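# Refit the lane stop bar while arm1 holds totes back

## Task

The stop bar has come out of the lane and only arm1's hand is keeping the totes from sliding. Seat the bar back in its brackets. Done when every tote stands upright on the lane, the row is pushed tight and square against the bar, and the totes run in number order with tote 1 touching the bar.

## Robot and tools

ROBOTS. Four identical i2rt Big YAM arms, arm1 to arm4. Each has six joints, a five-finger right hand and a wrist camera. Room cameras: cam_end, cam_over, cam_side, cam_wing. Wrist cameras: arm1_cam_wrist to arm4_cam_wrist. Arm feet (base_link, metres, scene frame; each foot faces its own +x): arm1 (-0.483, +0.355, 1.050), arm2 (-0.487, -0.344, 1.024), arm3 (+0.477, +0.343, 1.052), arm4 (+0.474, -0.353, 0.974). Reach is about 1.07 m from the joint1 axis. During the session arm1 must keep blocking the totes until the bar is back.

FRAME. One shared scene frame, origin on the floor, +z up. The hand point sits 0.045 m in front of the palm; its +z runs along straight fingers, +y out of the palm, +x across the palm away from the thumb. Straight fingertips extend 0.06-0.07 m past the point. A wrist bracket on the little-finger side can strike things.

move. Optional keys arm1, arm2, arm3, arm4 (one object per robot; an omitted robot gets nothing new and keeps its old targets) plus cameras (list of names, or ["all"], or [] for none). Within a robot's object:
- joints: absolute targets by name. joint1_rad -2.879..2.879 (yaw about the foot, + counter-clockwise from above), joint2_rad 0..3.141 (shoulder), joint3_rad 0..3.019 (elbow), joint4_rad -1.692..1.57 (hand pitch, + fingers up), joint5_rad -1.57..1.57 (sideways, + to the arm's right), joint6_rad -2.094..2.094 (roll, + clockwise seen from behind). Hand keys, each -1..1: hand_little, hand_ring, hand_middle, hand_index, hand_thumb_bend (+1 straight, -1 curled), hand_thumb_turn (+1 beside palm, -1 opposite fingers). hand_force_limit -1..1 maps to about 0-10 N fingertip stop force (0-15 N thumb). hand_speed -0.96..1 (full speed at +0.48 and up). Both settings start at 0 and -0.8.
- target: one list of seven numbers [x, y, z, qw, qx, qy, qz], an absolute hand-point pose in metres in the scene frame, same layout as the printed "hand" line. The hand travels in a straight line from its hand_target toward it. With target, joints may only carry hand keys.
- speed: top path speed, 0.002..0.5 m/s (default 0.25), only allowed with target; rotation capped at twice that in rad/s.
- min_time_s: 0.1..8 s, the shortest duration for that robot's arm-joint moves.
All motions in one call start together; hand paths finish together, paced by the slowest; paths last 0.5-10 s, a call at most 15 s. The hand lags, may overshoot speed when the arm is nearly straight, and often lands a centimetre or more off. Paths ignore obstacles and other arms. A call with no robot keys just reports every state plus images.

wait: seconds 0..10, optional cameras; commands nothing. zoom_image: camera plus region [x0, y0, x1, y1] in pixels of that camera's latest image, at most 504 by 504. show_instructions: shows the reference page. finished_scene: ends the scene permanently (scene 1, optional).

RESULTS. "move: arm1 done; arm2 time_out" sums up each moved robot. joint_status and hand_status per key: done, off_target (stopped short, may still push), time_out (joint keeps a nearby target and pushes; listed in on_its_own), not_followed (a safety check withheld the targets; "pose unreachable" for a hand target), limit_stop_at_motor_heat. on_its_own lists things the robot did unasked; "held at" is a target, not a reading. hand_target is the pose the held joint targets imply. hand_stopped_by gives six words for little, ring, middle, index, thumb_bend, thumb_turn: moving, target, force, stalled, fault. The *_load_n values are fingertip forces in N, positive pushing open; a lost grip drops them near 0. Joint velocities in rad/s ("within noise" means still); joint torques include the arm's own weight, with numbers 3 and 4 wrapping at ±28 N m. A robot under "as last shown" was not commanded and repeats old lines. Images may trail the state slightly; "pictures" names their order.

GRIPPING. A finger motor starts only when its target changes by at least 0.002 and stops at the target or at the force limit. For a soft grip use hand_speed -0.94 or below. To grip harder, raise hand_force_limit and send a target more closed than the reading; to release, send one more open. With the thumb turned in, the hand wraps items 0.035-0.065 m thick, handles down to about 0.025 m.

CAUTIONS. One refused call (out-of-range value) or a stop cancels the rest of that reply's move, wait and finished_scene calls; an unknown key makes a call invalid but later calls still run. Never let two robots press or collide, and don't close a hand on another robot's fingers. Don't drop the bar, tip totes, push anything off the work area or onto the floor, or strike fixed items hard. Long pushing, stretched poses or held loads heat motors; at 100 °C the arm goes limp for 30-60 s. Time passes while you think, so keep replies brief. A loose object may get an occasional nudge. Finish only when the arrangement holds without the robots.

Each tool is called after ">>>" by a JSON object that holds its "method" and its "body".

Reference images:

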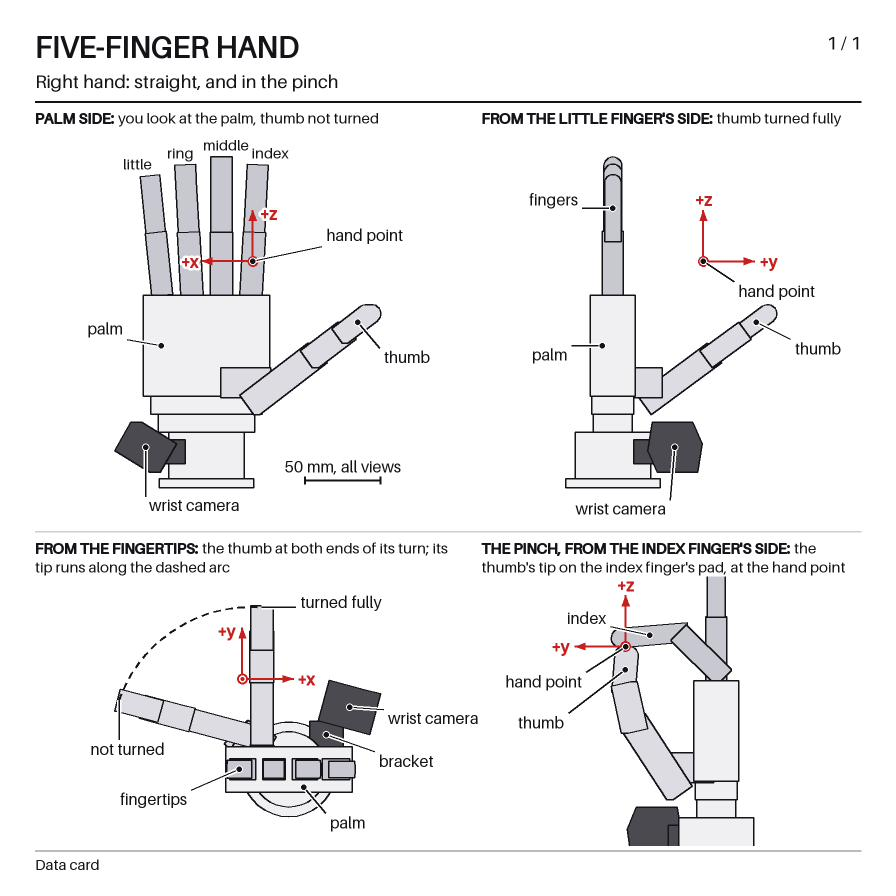

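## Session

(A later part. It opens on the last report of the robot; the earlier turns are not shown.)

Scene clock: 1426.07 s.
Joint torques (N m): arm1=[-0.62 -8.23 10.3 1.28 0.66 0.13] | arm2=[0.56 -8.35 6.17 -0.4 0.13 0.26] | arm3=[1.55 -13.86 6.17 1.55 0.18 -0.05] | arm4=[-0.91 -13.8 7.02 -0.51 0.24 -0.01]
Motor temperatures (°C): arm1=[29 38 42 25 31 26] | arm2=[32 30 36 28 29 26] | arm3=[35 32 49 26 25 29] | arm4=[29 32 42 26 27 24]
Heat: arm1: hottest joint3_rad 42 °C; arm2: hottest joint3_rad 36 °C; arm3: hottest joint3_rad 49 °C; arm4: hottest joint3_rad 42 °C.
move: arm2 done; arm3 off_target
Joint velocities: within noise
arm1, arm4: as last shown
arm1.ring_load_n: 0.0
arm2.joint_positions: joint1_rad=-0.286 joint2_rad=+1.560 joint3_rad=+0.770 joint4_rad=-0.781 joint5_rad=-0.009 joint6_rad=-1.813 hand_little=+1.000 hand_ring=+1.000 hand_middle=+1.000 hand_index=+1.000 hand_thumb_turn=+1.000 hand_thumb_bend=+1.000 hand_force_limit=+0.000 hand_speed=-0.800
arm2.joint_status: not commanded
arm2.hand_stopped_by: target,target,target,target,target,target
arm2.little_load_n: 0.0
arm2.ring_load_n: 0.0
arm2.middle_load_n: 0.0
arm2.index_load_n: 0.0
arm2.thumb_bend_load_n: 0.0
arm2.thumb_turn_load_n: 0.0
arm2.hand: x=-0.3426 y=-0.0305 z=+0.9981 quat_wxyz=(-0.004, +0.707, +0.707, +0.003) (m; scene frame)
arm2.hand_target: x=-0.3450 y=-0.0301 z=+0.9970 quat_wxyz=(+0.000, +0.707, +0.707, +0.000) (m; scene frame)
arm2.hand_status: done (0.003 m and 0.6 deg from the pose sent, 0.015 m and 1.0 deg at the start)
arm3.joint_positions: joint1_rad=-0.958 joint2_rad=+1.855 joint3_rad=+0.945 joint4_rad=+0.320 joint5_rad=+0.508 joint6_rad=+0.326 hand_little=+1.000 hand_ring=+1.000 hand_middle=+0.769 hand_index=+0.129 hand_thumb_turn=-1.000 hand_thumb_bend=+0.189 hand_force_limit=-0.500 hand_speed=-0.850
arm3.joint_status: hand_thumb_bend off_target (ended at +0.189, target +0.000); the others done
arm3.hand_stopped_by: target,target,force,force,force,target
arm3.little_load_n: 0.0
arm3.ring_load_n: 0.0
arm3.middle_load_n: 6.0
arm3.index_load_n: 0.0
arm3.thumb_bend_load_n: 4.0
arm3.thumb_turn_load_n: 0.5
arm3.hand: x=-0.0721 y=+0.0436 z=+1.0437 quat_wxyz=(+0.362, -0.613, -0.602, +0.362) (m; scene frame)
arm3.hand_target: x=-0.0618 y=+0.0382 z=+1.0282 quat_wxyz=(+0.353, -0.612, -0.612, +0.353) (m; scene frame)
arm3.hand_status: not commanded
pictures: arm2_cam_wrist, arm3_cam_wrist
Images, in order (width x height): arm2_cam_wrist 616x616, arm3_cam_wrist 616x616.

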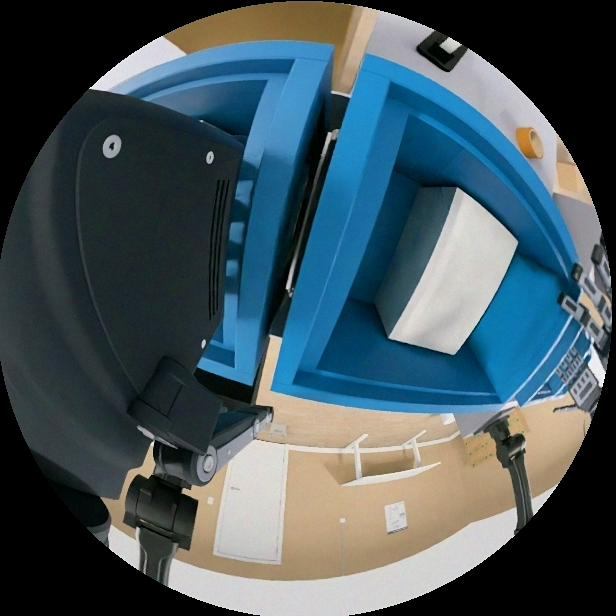

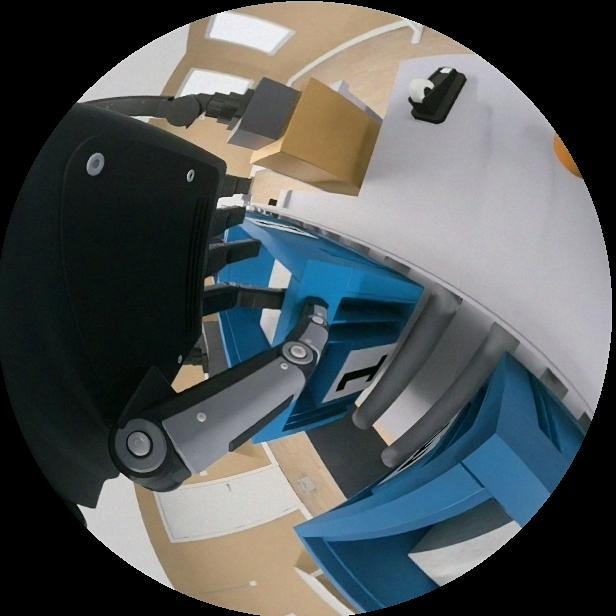

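>>> {"method": "move", "body": {"arm2": {"target": [-0.510, -0.03, 0.980, 0.0, 0.7071, 0.7071, 0.0], "speed": 0.06}, "cameras": ["arm2_cam_wrist", "arm1_cam_wrist", "cam_end", "cam_wing"]}}

>>> {"method": "zoom_image", "body": {"camera": "cam_end", "region": [300, 160, 560, 380]}}

>>> {"method": "zoom_image", "body": {"camera": "arm1_cam_wrist", "region": [260, 120, 616, 540]}}

Scene clock: 1440.97 s.
Joint torques (N m): arm1=[-0.26 -8.35 10.21 0.98 0.59 0.11] | arm2=[1.14 -7.47 7.05 0.28 0.01 0.28] | arm3=[1.32 -14.04 6.16 1.57 0.18 -0.03] | arm4=[-0.85 -13.51 7.05 -0.54 0.23 -0.01]
Motor temperatures (°C): arm1=[29 38 43 25 31 26] | arm2=[32 30 35 28 29 26] | arm3=[35 33 48 26 25 29] | arm4=[29 32 42 26 27 24]
Heat: arm1: hottest joint3_rad 43 °C; arm2: hottest joint3_rad 35 °C; arm3: hottest joint3_rad 48 °C; arm4: hottest joint3_rad 42 °C.
move: arm2 off_target
Joint velocities: within noise
arm1, arm3, arm4: as last shown
arm2.joint_positions: joint1_rad=+0.177 joint2_rad=+1.586 joint3_rad=+0.742 joint4_rad=-0.743 joint5_rad=-0.011 joint6_rad=-1.345 hand_little=+1.000 hand_ring=+1.000 hand_middle=+1.000 hand_index=+1.000 hand_thumb_turn=+1.000 hand_thumb_bend=+1.000 hand_force_limit=+0.000 hand_speed=-0.800
arm2.joint_status: not commanded
arm2.hand_stopped_by: target,target,target,target,target,target
arm2.little_load_n: 0.0
arm2.ring_load_n: 0.0
arm2.middle_load_n: 0.0
arm2.index_load_n: 0.0
arm2.thumb_bend_load_n: 0.0
arm2.thumb_turn_load_n: 0.0
arm2.hand: x=-0.5037 y=-0.0384 z=+0.9819 quat_wxyz=(+0.003, +0.709, +0.705, -0.003) (m; scene frame)
arm2.hand_target: x=-0.5101 y=-0.0302 z=+0.9802 quat_wxyz=(+0.000, +0.707, +0.707, +0.000) (m; scene frame)
arm2.hand_status: off_target (0.011 m and 0.6 deg from the pose sent, 0.168 m and 0.6 deg at the start)
arm4.little_load_n: 0.5
arm4.thumb_bend_load_n: -0.5
arm4.thumb_turn_load_n: -0.5
pictures: arm1_cam_wrist, arm2_cam_wrist, cam_end, cam_wing
Images, in order (width x height): arm1_cam_wrist 616x616, arm2_cam_wrist 616x616, cam_end 896x504, cam_wing 896x504.

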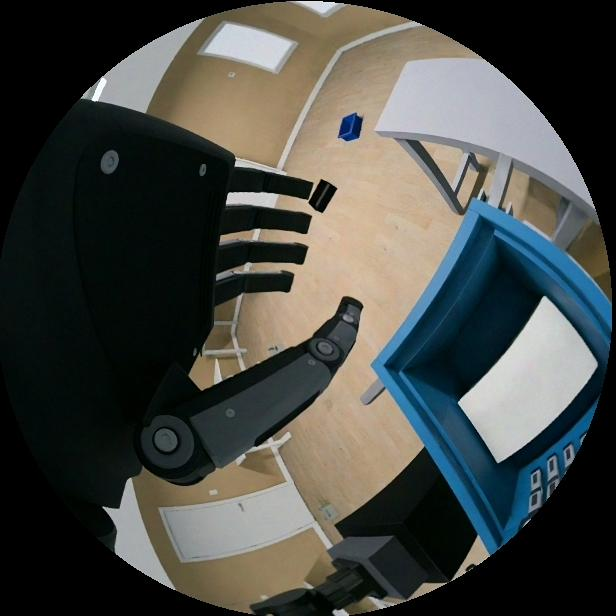

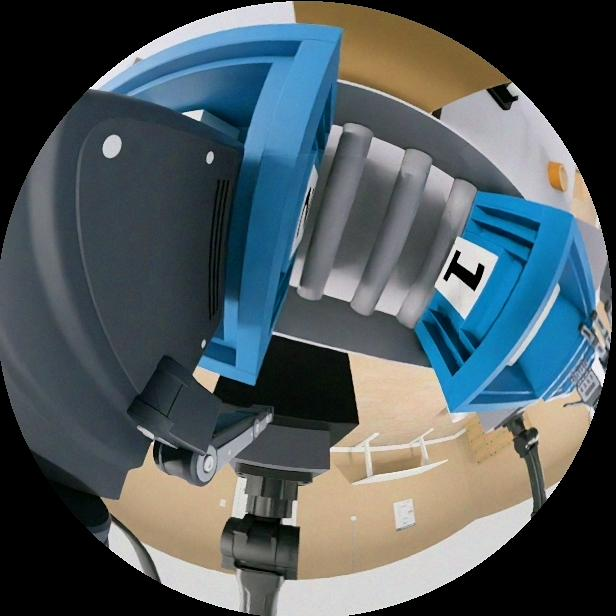

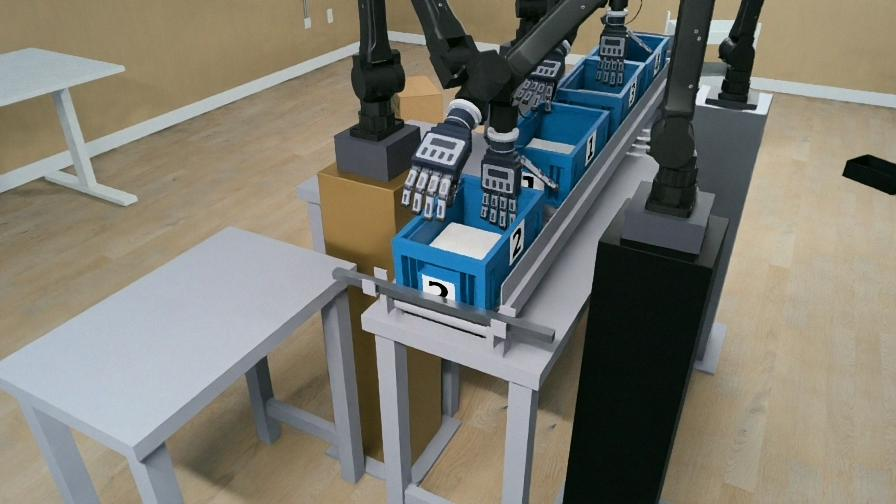

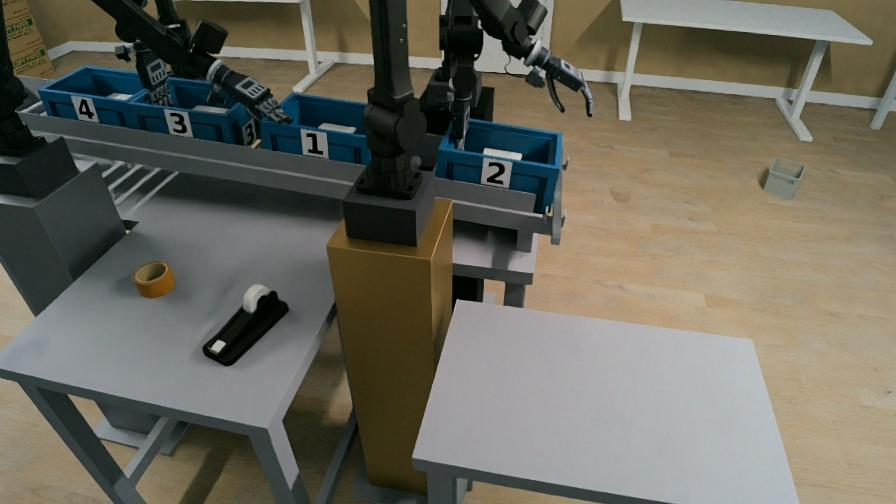

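Scaled by 1.938 from the camera's 896x504 image, which has a finer 1280x720 frame.

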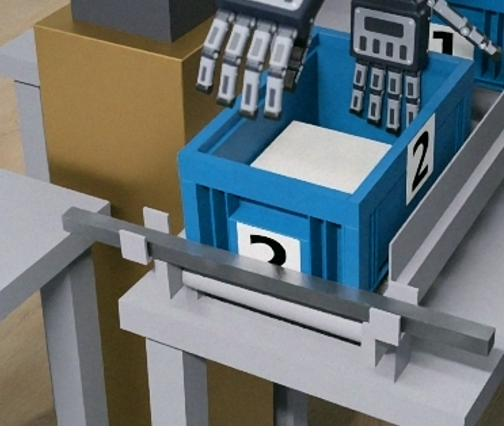

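Scaled by 1.200 from the camera's 616x616 image, which has a finer 880x880 frame.

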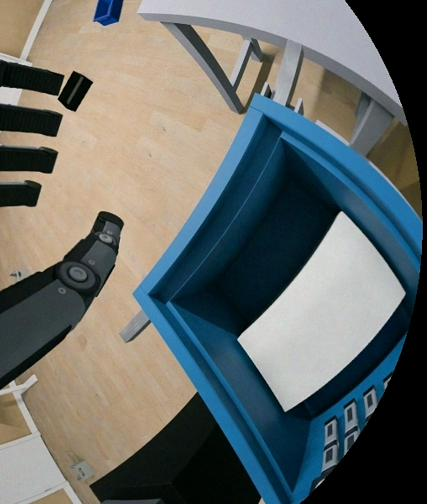

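>>> {"method": "move", "body": {"arm2": {"target": [-0.505, -0.04, 1.14, 0.0, 0.7071, 0.7071, 0.0], "speed": 0.2}, "arm1": {"target": [-0.824, -0.045, 1.06, 0.2418, -0.6645, -0.6645, 0.2418], "speed": 0.15}}}

>>> {"method": "move", "body": {"arm2": {"target": [-0.541, -0.04, 1.08, 0.2418, -0.6645, -0.6645, 0.2418], "speed": 0.15, "joints": {"hand_thumb_turn": -1.0, "hand_thumb_bend": 0.3, "hand_index": 0.25, "hand_middle": 0.25, "hand_ring": 0.25, "hand_little": 0.25}}, "cameras": ["arm2_cam_wrist", "arm1_cam_wrist", "cam_end", "cam_wing", "cam_side"]}}

Scene clock: 1546.37 s.
Joint torques (N m): arm1=[-0.03 -9.05 10.55 0.81 0.4 0.2] | arm2=[0.03 -8.18 10.69 -0.47 0.06 0.13] | arm3=[1.61 -14.1 6.09 1.52 0.19 -0.03] | arm4=[-0.97 -13.63 7.06 -0.58 0.23 -0.01]
Motor temperatures (°C): arm1=[29 38 43 25 30 26] | arm2=[31 30 36 27 29 25] | arm3=[35 33 46 26 25 29] | arm4=[29 33 42 26 27 24]
Heat: arm1: hottest joint3_rad 43 °C; arm2: hottest joint3_rad 36 °C; arm3: hottest joint3_rad 46 °C; arm4: hottest joint3_rad 42 °C.
move: arm1 off_target; arm2 off_target
Joint velocities: within noise
arm1.joint_positions: joint1_rad=-0.583 joint2_rad=+1.636 joint3_rad=+0.936 joint4_rad=-0.436 joint5_rad=+0.568 joint6_rad=+0.805 hand_little=+0.300 hand_ring=+0.300 hand_middle=+0.300 hand_index=+0.300 hand_thumb_turn=-1.000 hand_thumb_bend=+0.450 hand_force_limit=+0.300 hand_speed=-0.800
arm1.joint_status: not commanded
arm1.hand_stopped_by: target,target,target,target,target,target
arm1.little_load_n: 0.0
arm1.ring_load_n: 0.0
arm1.middle_load_n: 0.0
arm1.index_load_n: 0.0
arm1.thumb_bend_load_n: 0.0
arm1.thumb_turn_load_n: 0.0
arm1.hand: x=-0.8109 y=-0.0309 z=+1.0513 quat_wxyz=(+0.246, -0.655, -0.675, +0.232) (m; scene frame)
arm1.hand_target: x=-0.8236 y=-0.0445 z=+1.0604 quat_wxyz=(+0.242, -0.664, -0.665, +0.242) (m; scene frame)
arm1.hand_status: off_target (0.021 m and 2.0 deg from the pose sent, 0.044 m and 24.1 deg at the start)
arm2.joint_positions: joint1_rad=+0.177 joint2_rad=+1.314 joint3_rad=+0.911 joint4_rad=-1.212 joint5_rad=-0.012 joint6_rad=-1.344 hand_little=+1.000 hand_ring=+1.000 hand_middle=+1.000 hand_index=+1.000 hand_thumb_turn=+1.000 hand_thumb_bend=+1.000 hand_force_limit=+0.000 hand_speed=-0.800
arm2.joint_status: not commanded
arm2.hand_stopped_by: target,target,target,target,target,target
arm2.little_load_n: 0.0
arm2.ring_load_n: 0.0
arm2.middle_load_n: 0.0
arm2.index_load_n: -0.5
arm2.thumb_bend_load_n: 0.0
arm2.thumb_turn_load_n: 0.0
arm2.hand: x=-0.5018 y=-0.0535 z=+1.1248 quat_wxyz=(+0.015, +0.709, +0.705, -0.011) (m; scene frame)
arm2.hand_target: x=-0.5048 y=-0.0405 z=+1.1399 quat_wxyz=(+0.000, +0.707, +0.707, +0.000) (m; scene frame)
arm2.hand_status: off_target (0.021 m and 2.1 deg from the pose sent, 0.158 m and 0.6 deg at the start)
arm3, arm4: as last shown
arm3.little_load_n: -0.5
arm3.middle_load_n: 6.5
arm3.thumb_turn_load_n: 0.0
arm4.little_load_n: 0.0
arm4.thumb_bend_load_n: 0.0
arm4.thumb_turn_load_n: 0.0
pictures: none

Scene clock: 1552.00 s.
Joint torques (N m): arm1=[-1.38 -8.23 10.47 1.02 0.37 0.17] | arm2=[-1.55 -6.18 7.1 0.31 -0.74 0.11] | arm3=[1.44 -14.15 6.13 1.51 0.18 -0.04] | arm4=[-0.97 -13.57 7.12 -0.47 0.24 0]
Motor temperatures (°C): arm1=[29 38 43 25 30 26] | arm2=[31 30 36 27 29 25] | arm3=[35 33 46 26 25 29] | arm4=[29 33 42 26 27 24]
Heat: arm1: hottest joint3_rad 43 °C; arm2: hottest joint3_rad 36 °C; arm3: hottest joint3_rad 46 °C; arm4: hottest joint3_rad 42 °C.
move: arm2 done
Joint velocities: within noise
arm1, arm3: as last shown
arm1.hand: x=-0.8109 y=-0.0309 z=+1.0513 quat_wxyz=(+0.246, -0.656, -0.675, +0.232) (m; scene frame)
arm2.joint_positions: joint1_rad=-0.105 joint2_rad=+1.369 joint3_rad=+0.831 joint4_rad=-1.101 joint5_rad=-0.699 joint6_rad=-1.664 hand_little=+0.250 hand_ring=+0.250 hand_middle=+0.250 hand_index=+0.250 hand_thumb_turn=-1.000 hand_thumb_bend=+0.300 hand_force_limit=+0.000 hand_speed=-0.800
arm2.joint_status: all done
arm2.hand_stopped_by: target,target,target,target,target,target
arm2.little_load_n: 0.5
arm2.ring_load_n: 0.0
arm2.middle_load_n: 0.0
arm2.index_load_n: 0.0
arm2.thumb_bend_load_n: 0.0
arm2.thumb_turn_load_n: 0.0
arm2.hand: x=-0.5452 y=-0.0428 z=+1.0854 quat_wxyz=(-0.240, +0.662, +0.668, -0.241) (m; scene frame)
arm2.hand_target: x=-0.5410 y=-0.0402 z=+1.0801 quat_wxyz=(-0.242, +0.665, +0.664, -0.242) (m; scene frame)
arm2.hand_status: done (0.007 m and 0.6 deg from the pose sent, 0.061 m and 40.4 deg at the start)
arm3.little_load_n: 0.0
arm3.middle_load_n: 6.0
arm3.thumb_turn_load_n: 0.5
arm4.joint_positions: joint1_rad=+0.390 joint2_rad=+1.453 joint3_rad=+1.051 joint4_rad=-1.182 joint5_rad=+0.002 joint6_rad=-1.132 hand_little=+1.000 hand_ring=+1.000 hand_middle=+1.000 hand_index=+1.000 hand_thumb_turn=+1.000 hand_thumb_bend=+1.000 hand_force_limit=+0.000 hand_speed=-0.800
arm4.joint_status: not commanded
arm4.hand_stopped_by: target,target,target,target,target,target
arm4.little_load_n: 0.0
arm4.ring_load_n: 0.0
arm4.middle_load_n: 0.0
arm4.index_load_n: 0.0
arm4.thumb_bend_load_n: 0.0
arm4.thumb_turn_load_n: 0.0
arm4.hand: x=+0.3701 y=-0.0289 z=+1.0760 quat_wxyz=(-0.001, +0.707, +0.707, -0.004) (m; scene frame)
arm4.hand_target: x=+0.3747 y=-0.0299 z=+1.0800 quat_wxyz=(+0.000, +0.707, +0.707, +0.000) (m; scene frame)
arm4.hand_status: not commanded
pictures: arm1_cam_wrist, arm2_cam_wrist, cam_end, cam_side, cam_wing
Images, in order (width x height): arm1_cam_wrist 616x616, arm2_cam_wrist 616x616, cam_end 896x504, cam_side 896x504, cam_wing 896x504.

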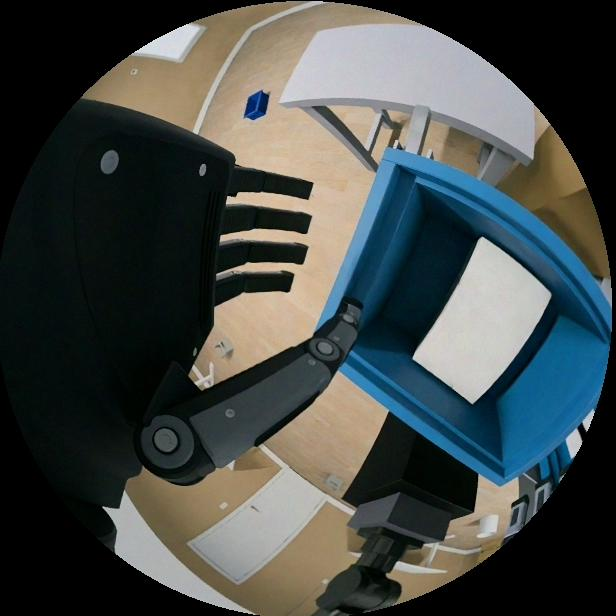

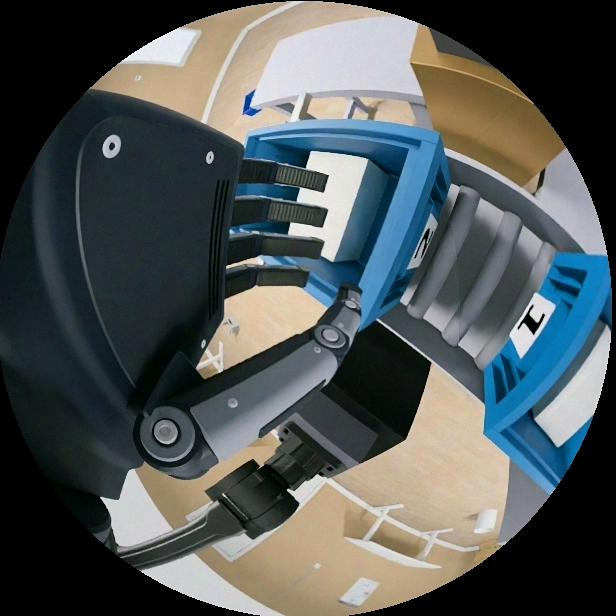

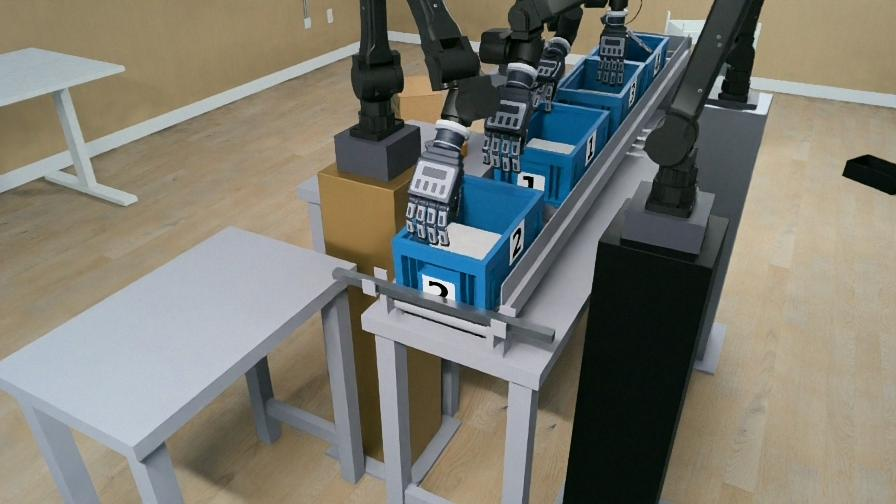

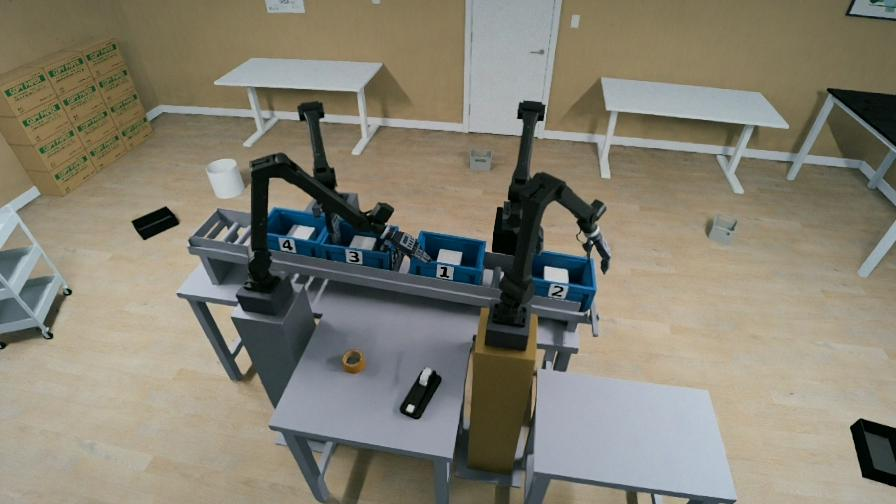

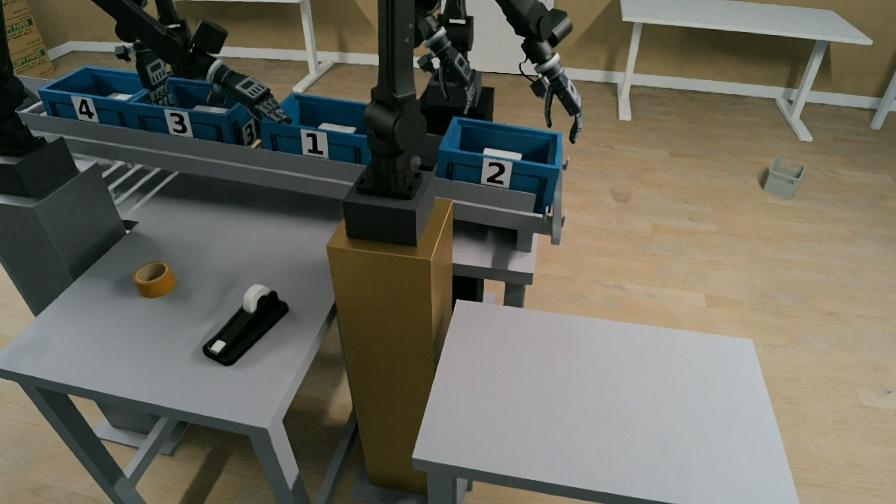

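>>> {"method": "move", "body": {"arm1": {"target": [-0.836, -0.047, 0.985, 0.2418, -0.6645, -0.6645, 0.2418], "speed": 0.08, "joints": {"hand_thumb_bend": 0.3, "hand_index": 0.25, "hand_middle": 0.25, "hand_ring": 0.25, "hand_little": 0.25}}, "arm2": {"target": [-0.536, -0.034, 0.995, 0.2418, -0.6645, -0.6645, 0.2418], "speed": 0.08}, "cameras": ["arm2_cam_wrist", "arm1_cam_wrist", "cam_end", "cam_wing"]}}

>>> {"method": "zoom_image", "body": {"camera": "arm1_cam_wrist", "region": [200, 150, 500, 450]}}

>>> {"method": "zoom_image", "body": {"camera": "arm2_cam_wrist", "region": [200, 100, 500, 400]}}

>>> {"method": "zoom_image", "body": {"camera": "cam_wing", "region": [380, 30, 640, 250]}}

Scene clock: 1579.07 s.
Joint torques (N m): arm1=[-1.44 -8.47 7.49 2.41 0.3 0] | arm2=[-1.38 -7.47 5.53 0.31 -0.67 0.08] | arm3=[1.44 -14.1 6.15 1.5 0.18 -0.05] | arm4=[-1.03 -13.51 7.02 -0.53 0.24 -0.02]
Motor temperatures (°C): arm1=[29 39 43 25 30 26] | arm2=[31 30 35 27 29 25] | arm3=[35 34 46 26 25 29] | arm4=[29 33 42 26 27 24]
Heat: arm1: hottest joint3_rad 43 °C; arm2: hottest joint3_rad 35 °C; arm3: hottest joint3_rad 46 °C; arm4: hottest joint3_rad 42 °C.
move: arm1 off_target; arm2 done
Joint velocities: within noise
arm1.joint_positions: joint1_rad=-0.601 joint2_rad=+1.783 joint3_rad=+0.936 joint4_rad=-0.268 joint5_rad=+0.560 joint6_rad=+0.802 hand_little=+0.250 hand_ring=+0.250 hand_middle=+0.250 hand_index=+0.250 hand_thumb_turn=-1.000 hand_thumb_bend=+0.300 hand_force_limit=+0.300 hand_speed=-0.800
arm1.joint_status: all done
arm1.hand_stopped_by: target,target,target,target,target,target
arm1.little_load_n: 0.0
arm1.ring_load_n: 0.0
arm1.middle_load_n: 0.0
arm1.index_load_n: 0.0
arm1.thumb_bend_load_n: 1.5
arm1.thumb_turn_load_n: -2.5
arm1.hand: x=-0.8278 y=-0.0424 z=+0.9956 quat_wxyz=(+0.243, -0.662, -0.668, +0.240) (m; scene frame)
arm1.hand_target: x=-0.8357 y=-0.0466 z=+0.9855 quat_wxyz=(+0.242, -0.665, -0.664, +0.242) (m; scene frame)
arm1.hand_status: off_target (0.014 m and 0.6 deg from the pose sent, 0.073 m and 2.0 deg at the start)
arm2.joint_positions: joint1_rad=-0.116 joint2_rad=+1.556 joint3_rad=+0.749 joint4_rad=-0.842 joint5_rad=-0.699 joint6_rad=-1.679 hand_little=+0.250 hand_ring=+0.250 hand_middle=+0.250 hand_index=+0.250 hand_thumb_turn=-1.000 hand_thumb_bend=+0.300 hand_force_limit=+0.000 hand_speed=-0.800
arm2.joint_status: not commanded
arm2.hand_stopped_by: target,target,target,target,target,target
arm2.little_load_n: 0.0
arm2.ring_load_n: 0.0
arm2.middle_load_n: 0.0
arm2.index_load_n: 0.0
arm2.thumb_bend_load_n: 0.0
arm2.thumb_turn_load_n: 0.0
arm2.hand: x=-0.5407 y=-0.0354 z=+1.0008 quat_wxyz=(-0.240, +0.661, +0.668, -0.242) (m; scene frame)
arm2.hand_target: x=-0.5361 y=-0.0343 z=+0.9951 quat_wxyz=(-0.242, +0.664, +0.664, -0.242) (m; scene frame)
arm2.hand_status: done (0.008 m and 0.6 deg from the pose sent, 0.091 m and 0.6 deg at the start)
arm3, arm4: as last shown
pictures: arm1_cam_wrist, arm2_cam_wrist, cam_end, cam_wing
Images, in order (width x height): arm1_cam_wrist 616x616, arm2_cam_wrist 616x616, cam_end 896x504, cam_wing 896x504.

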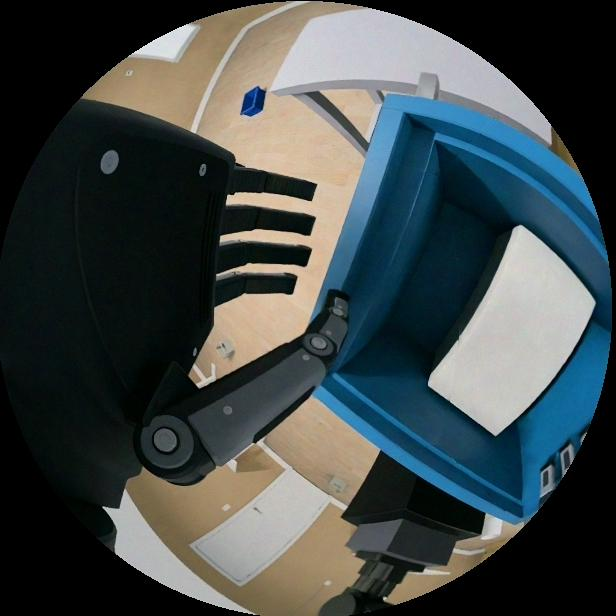

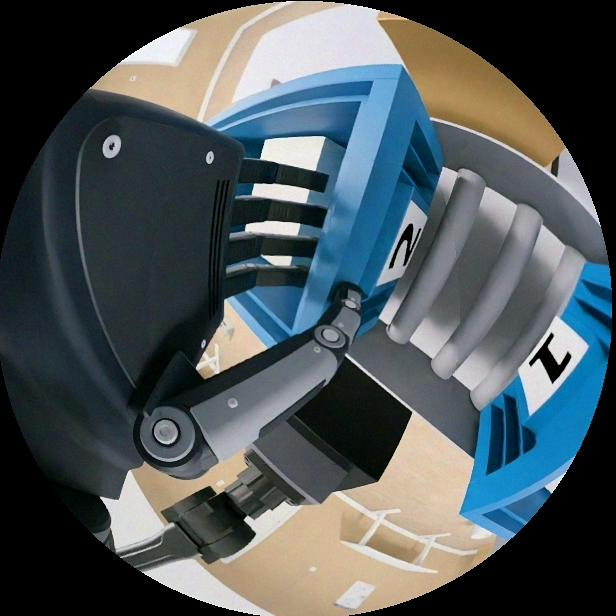

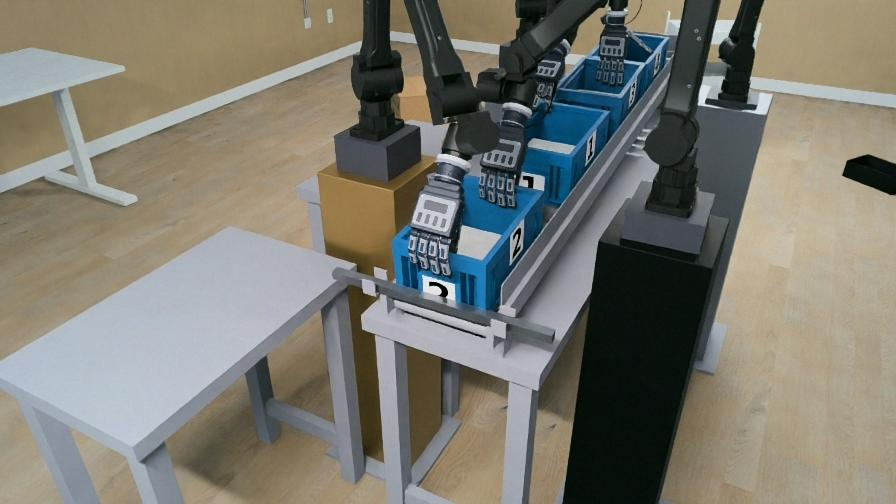

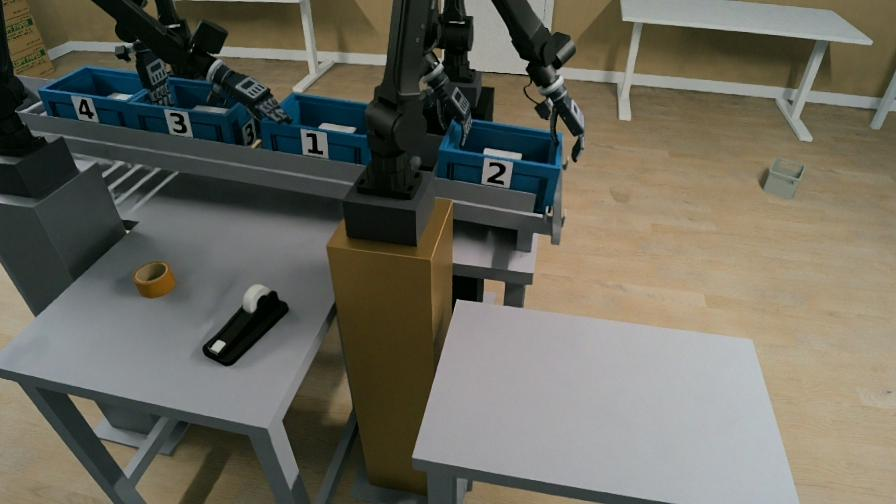

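Scaled by 1.680 from the camera's 616x616 image, which has a finer 880x880 frame.

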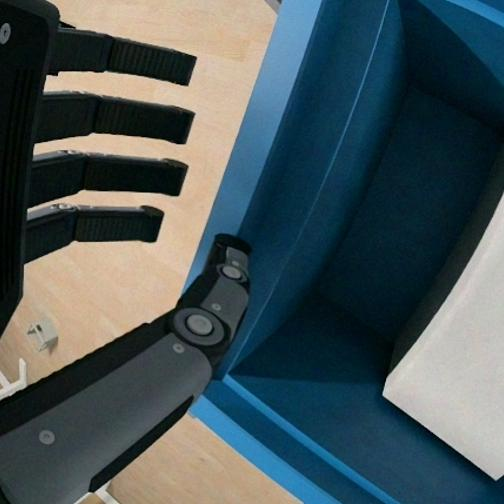

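Scaled by 1.680 from the camera's 616x616 image, which has a finer 880x880 frame.

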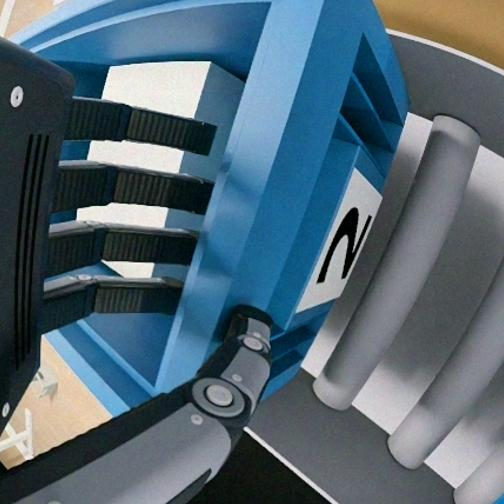

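Scaled by 1.938 from the camera's 896x504 image, which has a finer 1280x720 frame.

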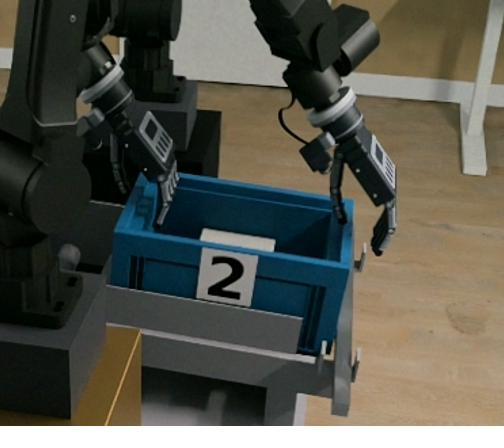

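>>> {"method": "zoom_image", "body": {"camera": "cam_end", "region": [370, 130, 570, 330]}}

>>> {"method": "zoom_image", "body": {"camera": "cam_wing", "region": [500, 60, 620, 180]}}

Scaled by 2.520 from the camera's 896x504 image, which has a finer 1280x720 frame.

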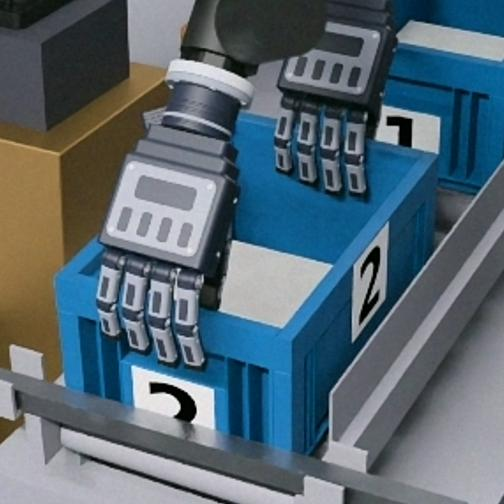

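Scaled by 4.200 from the camera's 896x504 image, which has a finer 1280x720 frame.

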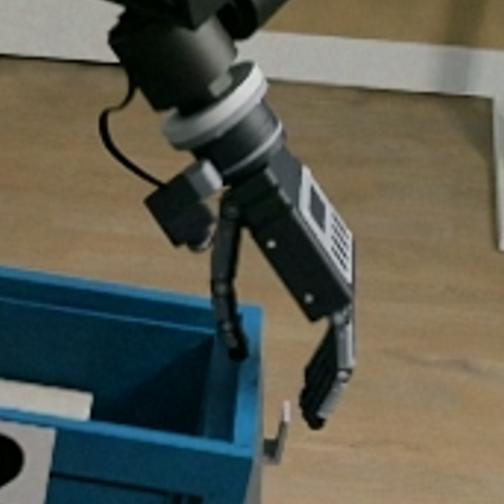

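>>> {"method": "move", "body": {"arm1": {"joints": {"hand_thumb_bend": 0.55}}, "arm2": {"joints": {"hand_thumb_bend": 0.55}}}}

>>> {"method": "move", "body": {"arm1": {"target": [-0.835, -0.045, 0.940, 0.2418, -0.6645, -0.6645, 0.2418], "speed": 0.06}, "arm2": {"target": [-0.537, -0.034, 0.969, 0.2418, -0.6645, -0.6645, 0.2418], "speed": 0.06}, "cameras": ["arm2_cam_wrist", "arm1_cam_wrist", "cam_end", "cam_wing"]}}

>>> {"method": "zoom_image", "body": {"camera": "arm1_cam_wrist", "region": [200, 150, 500, 450]}}

>>> {"method": "zoom_image", "body": {"camera": "arm2_cam_wrist", "region": [200, 100, 500, 400]}}

>>> {"method": "zoom_image", "body": {"camera": "cam_wing", "region": [400, 60, 620, 220]}}

Scene clock: 1631.00 s.
Joint torques (N m): arm1=[-0.09 -9.58 7.42 1.35 0.33 0.02] | arm2=[-1.38 -7 5.56 0.23 -0.69 0.1] | arm3=[1.49 -14.1 6.11 1.47 0.18 -0.04] | arm4=[-0.85 -13.68 7.04 -0.55 0.23 0]
Motor temperatures (°C): arm1=[29 38 40 25 30 26] | arm2=[31 30 35 27 30 25] | arm3=[35 34 46 26 25 29] | arm4=[29 33 42 26 27 24]
Heat: arm1: hottest joint3_rad 40 °C; arm2: hottest joint3_rad 35 °C; arm3: hottest joint3_rad 46 °C; arm4: hottest joint3_rad 42 °C.
move: arm1 done; arm2 done
Joint velocities: within noise
arm1.joint_positions: joint1_rad=-0.610 joint2_rad=+1.807 joint3_rad=+0.936 joint4_rad=-0.243 joint5_rad=+0.559 joint6_rad=+0.802 hand_little=+0.250 hand_ring=+0.250 hand_middle=+0.250 hand_index=+0.250 hand_thumb_turn=-1.000 hand_thumb_bend=+0.550 hand_force_limit=+0.300 hand_speed=-0.800
arm1.joint_status: all done
arm1.hand_stopped_by: target,target,target,target,target,target
arm1.little_load_n: 0.0
arm1.ring_load_n: 0.0
arm1.middle_load_n: 0.0
arm1.index_load_n: 0.0
arm1.thumb_bend_load_n: 0.0
arm1.thumb_turn_load_n: 0.0
arm1.hand: x=-0.8323 y=-0.0407 z=+0.9860 quat_wxyz=(+0.244, -0.665, -0.665, +0.239) (m; scene frame)
arm1.hand_target: x=-0.8356 y=-0.0467 z=+0.9855 quat_wxyz=(+0.242, -0.664, -0.664, +0.242) (m; scene frame)
arm1.hand_status: not commanded
arm2.joint_positions: joint1_rad=-0.116 joint2_rad=+1.556 joint3_rad=+0.749 joint4_rad=-0.842 joint5_rad=-0.699 joint6_rad=-1.679 hand_little=+0.250 hand_ring=+0.250 hand_middle=+0.250 hand_index=+0.250 hand_thumb_turn=-1.000 hand_thumb_bend=+0.550 hand_force_limit=+0.000 hand_speed=-0.800
arm2.joint_status: all done
arm2.hand_stopped_by: target,target,target,target,target,target
arm2.little_load_n: 0.0
arm2.ring_load_n: 0.0
arm2.middle_load_n: 0.0
arm2.index_load_n: 0.0
arm2.thumb_bend_load_n: -0.5
arm2.thumb_turn_load_n: 0.0
arm2.hand: x=-0.5407 y=-0.0354 z=+1.0008 quat_wxyz=(-0.240, +0.661, +0.668, -0.242) (m; scene frame)
arm2.hand_target: x=-0.5361 y=-0.0343 z=+0.9951 quat_wxyz=(-0.242, +0.664, +0.664, -0.242) (m; scene frame)
arm2.hand_status: not commanded
arm3, arm4: as last shown
arm3.thumb_turn_load_n: 0.0
pictures: none

Scene clock: 1632.33 s.
Joint torques (N m): arm1=[-0.5 -4.84 5.85 3.63 0.07 0.35] | arm2=[-1.44 -7.53 5.05 0.24 -0.68 0.14] | arm3=[1.49 -13.98 6.11 1.52 0.18 -0.04] | arm4=[-0.73 -13.68 7.02 -0.55 0.23 -0.01]
Motor temperatures (°C): arm1=[29 38 40 25 30 26] | arm2=[31 30 35 27 30 25] | arm3=[35 34 46 26 25 29] | arm4=[29 33 42 26 27 24]
Heat: arm1: hottest joint3_rad 40 °C; arm2: hottest joint3_rad 35 °C; arm3: hottest joint3_rad 46 °C; arm4: hottest joint3_rad 42 °C.
move: arm1 off_target; arm2 done
Joint velocities: within noise
arm1.joint_positions: joint1_rad=-0.611 joint2_rad=+1.821 joint3_rad=+0.930 joint4_rad=-0.176 joint5_rad=+0.565 joint6_rad=+0.763 hand_little=+0.250 hand_ring=+0.250 hand_middle=+0.250 hand_index=+0.250 hand_thumb_turn=-1.001 hand_thumb_bend=+0.552 hand_force_limit=+0.300 hand_speed=-0.800
arm1.joint_status: not commanded
arm1.hand_stopped_by: target,target,target,target,target,target
arm1.little_load_n: -0.5
arm1.ring_load_n: 0.0
arm1.middle_load_n: 0.0
arm1.index_load_n: 0.0
arm1.thumb_bend_load_n: 7.5
arm1.thumb_turn_load_n: -9.0
arm1.hand: x=-0.8387 y=-0.0460 z=+0.9829 quat_wxyz=(+0.248, -0.653, -0.668, +0.255) (m; scene frame)
arm1.hand_target: x=-0.8325 y=-0.0419 z=+0.9431 quat_wxyz=(+0.242, -0.665, -0.665, +0.241) (m; scene frame)
arm1.hand_status: off_target (0.043 m and 2.2 deg from the pose sent, 0.046 m and 0.5 deg at the start)
arm2.joint_positions: joint1_rad=-0.116 joint2_rad=+1.618 joint3_rad=+0.730 joint4_rad=-0.755 joint5_rad=-0.699 joint6_rad=-1.679 hand_little=+0.250 hand_ring=+0.250 hand_middle=+0.250 hand_index=+0.250 hand_thumb_turn=-1.000 hand_thumb_bend=+0.550 hand_force_limit=+0.000 hand_speed=-0.800
arm2.joint_status: not commanded
arm2.hand_stopped_by: target,target,target,target,target,target
arm2.little_load_n: 0.0
arm2.ring_load_n: 0.0
arm2.middle_load_n: 0.0
arm2.index_load_n: 0.0
arm2.thumb_bend_load_n: 0.0
arm2.thumb_turn_load_n: 0.0
arm2.hand: x=-0.5404 y=-0.0336 z=+0.9752 quat_wxyz=(-0.242, +0.661, +0.669, -0.240) (m; scene frame)
arm2.hand_target: x=-0.5371 y=-0.0342 z=+0.9691 quat_wxyz=(-0.242, +0.664, +0.664, -0.242) (m; scene frame)
arm2.hand_status: done (0.007 m and 0.7 deg from the pose sent, 0.032 m and 0.6 deg at the start)
arm3, arm4: as last shown
arm3.thumb_bend_load_n: 3.5
pictures: arm1_cam_wrist, arm2_cam_wrist, cam_end, cam_wing
Images, in order (width x height): arm1_cam_wrist 616x616, arm2_cam_wrist 616x616, cam_end 896x504, cam_wing 896x504.

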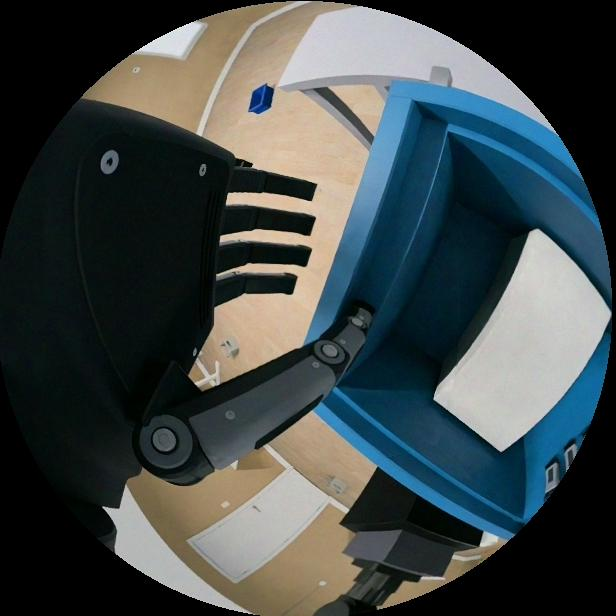

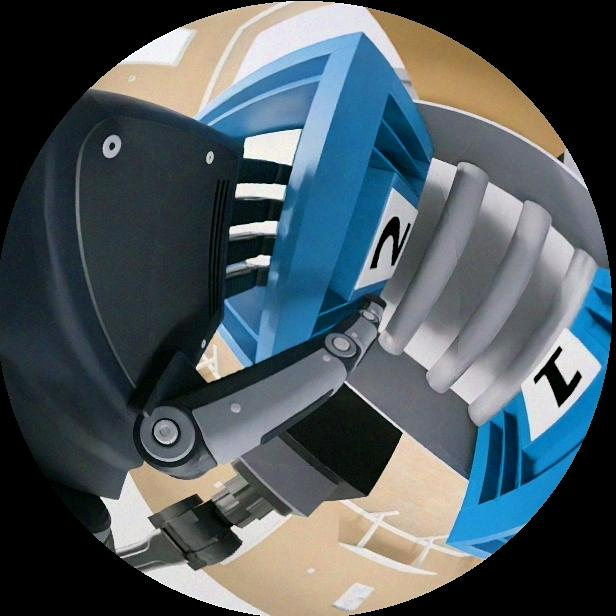

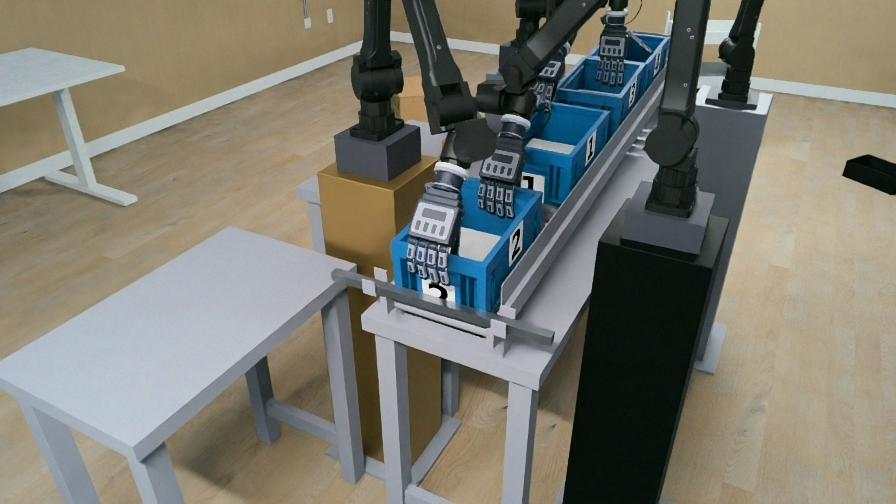

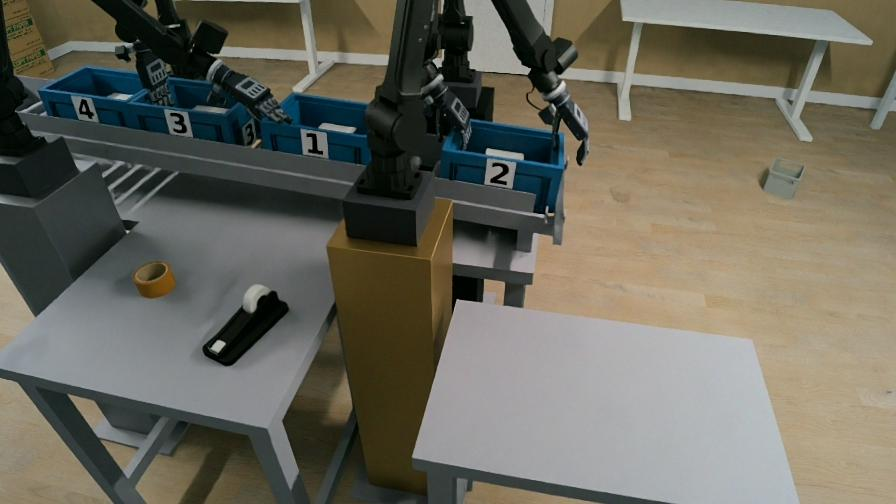

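Scaled by 1.680 from the camera's 616x616 image, which has a finer 880x880 frame.

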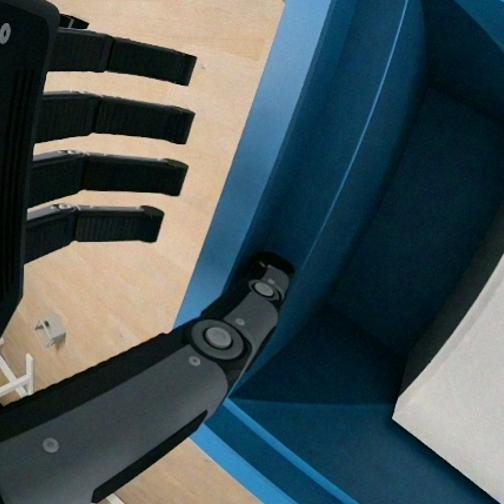

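Scaled by 1.680 from the camera's 616x616 image, which has a finer 880x880 frame.

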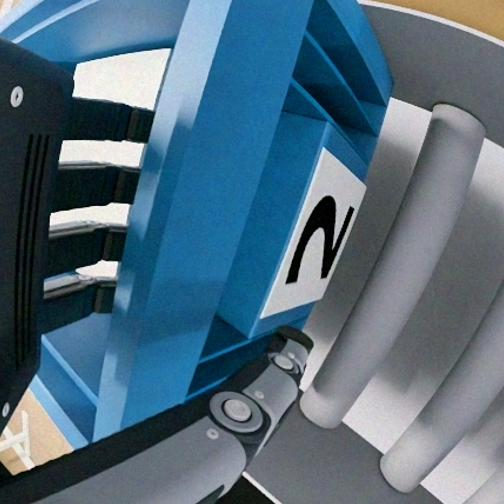

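Scaled by 2.291 from the camera's 896x504 image, which has a finer 1280x720 frame.

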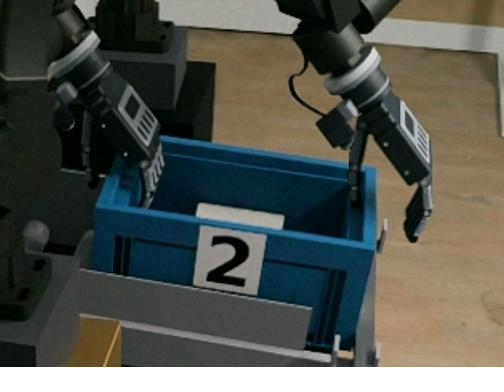

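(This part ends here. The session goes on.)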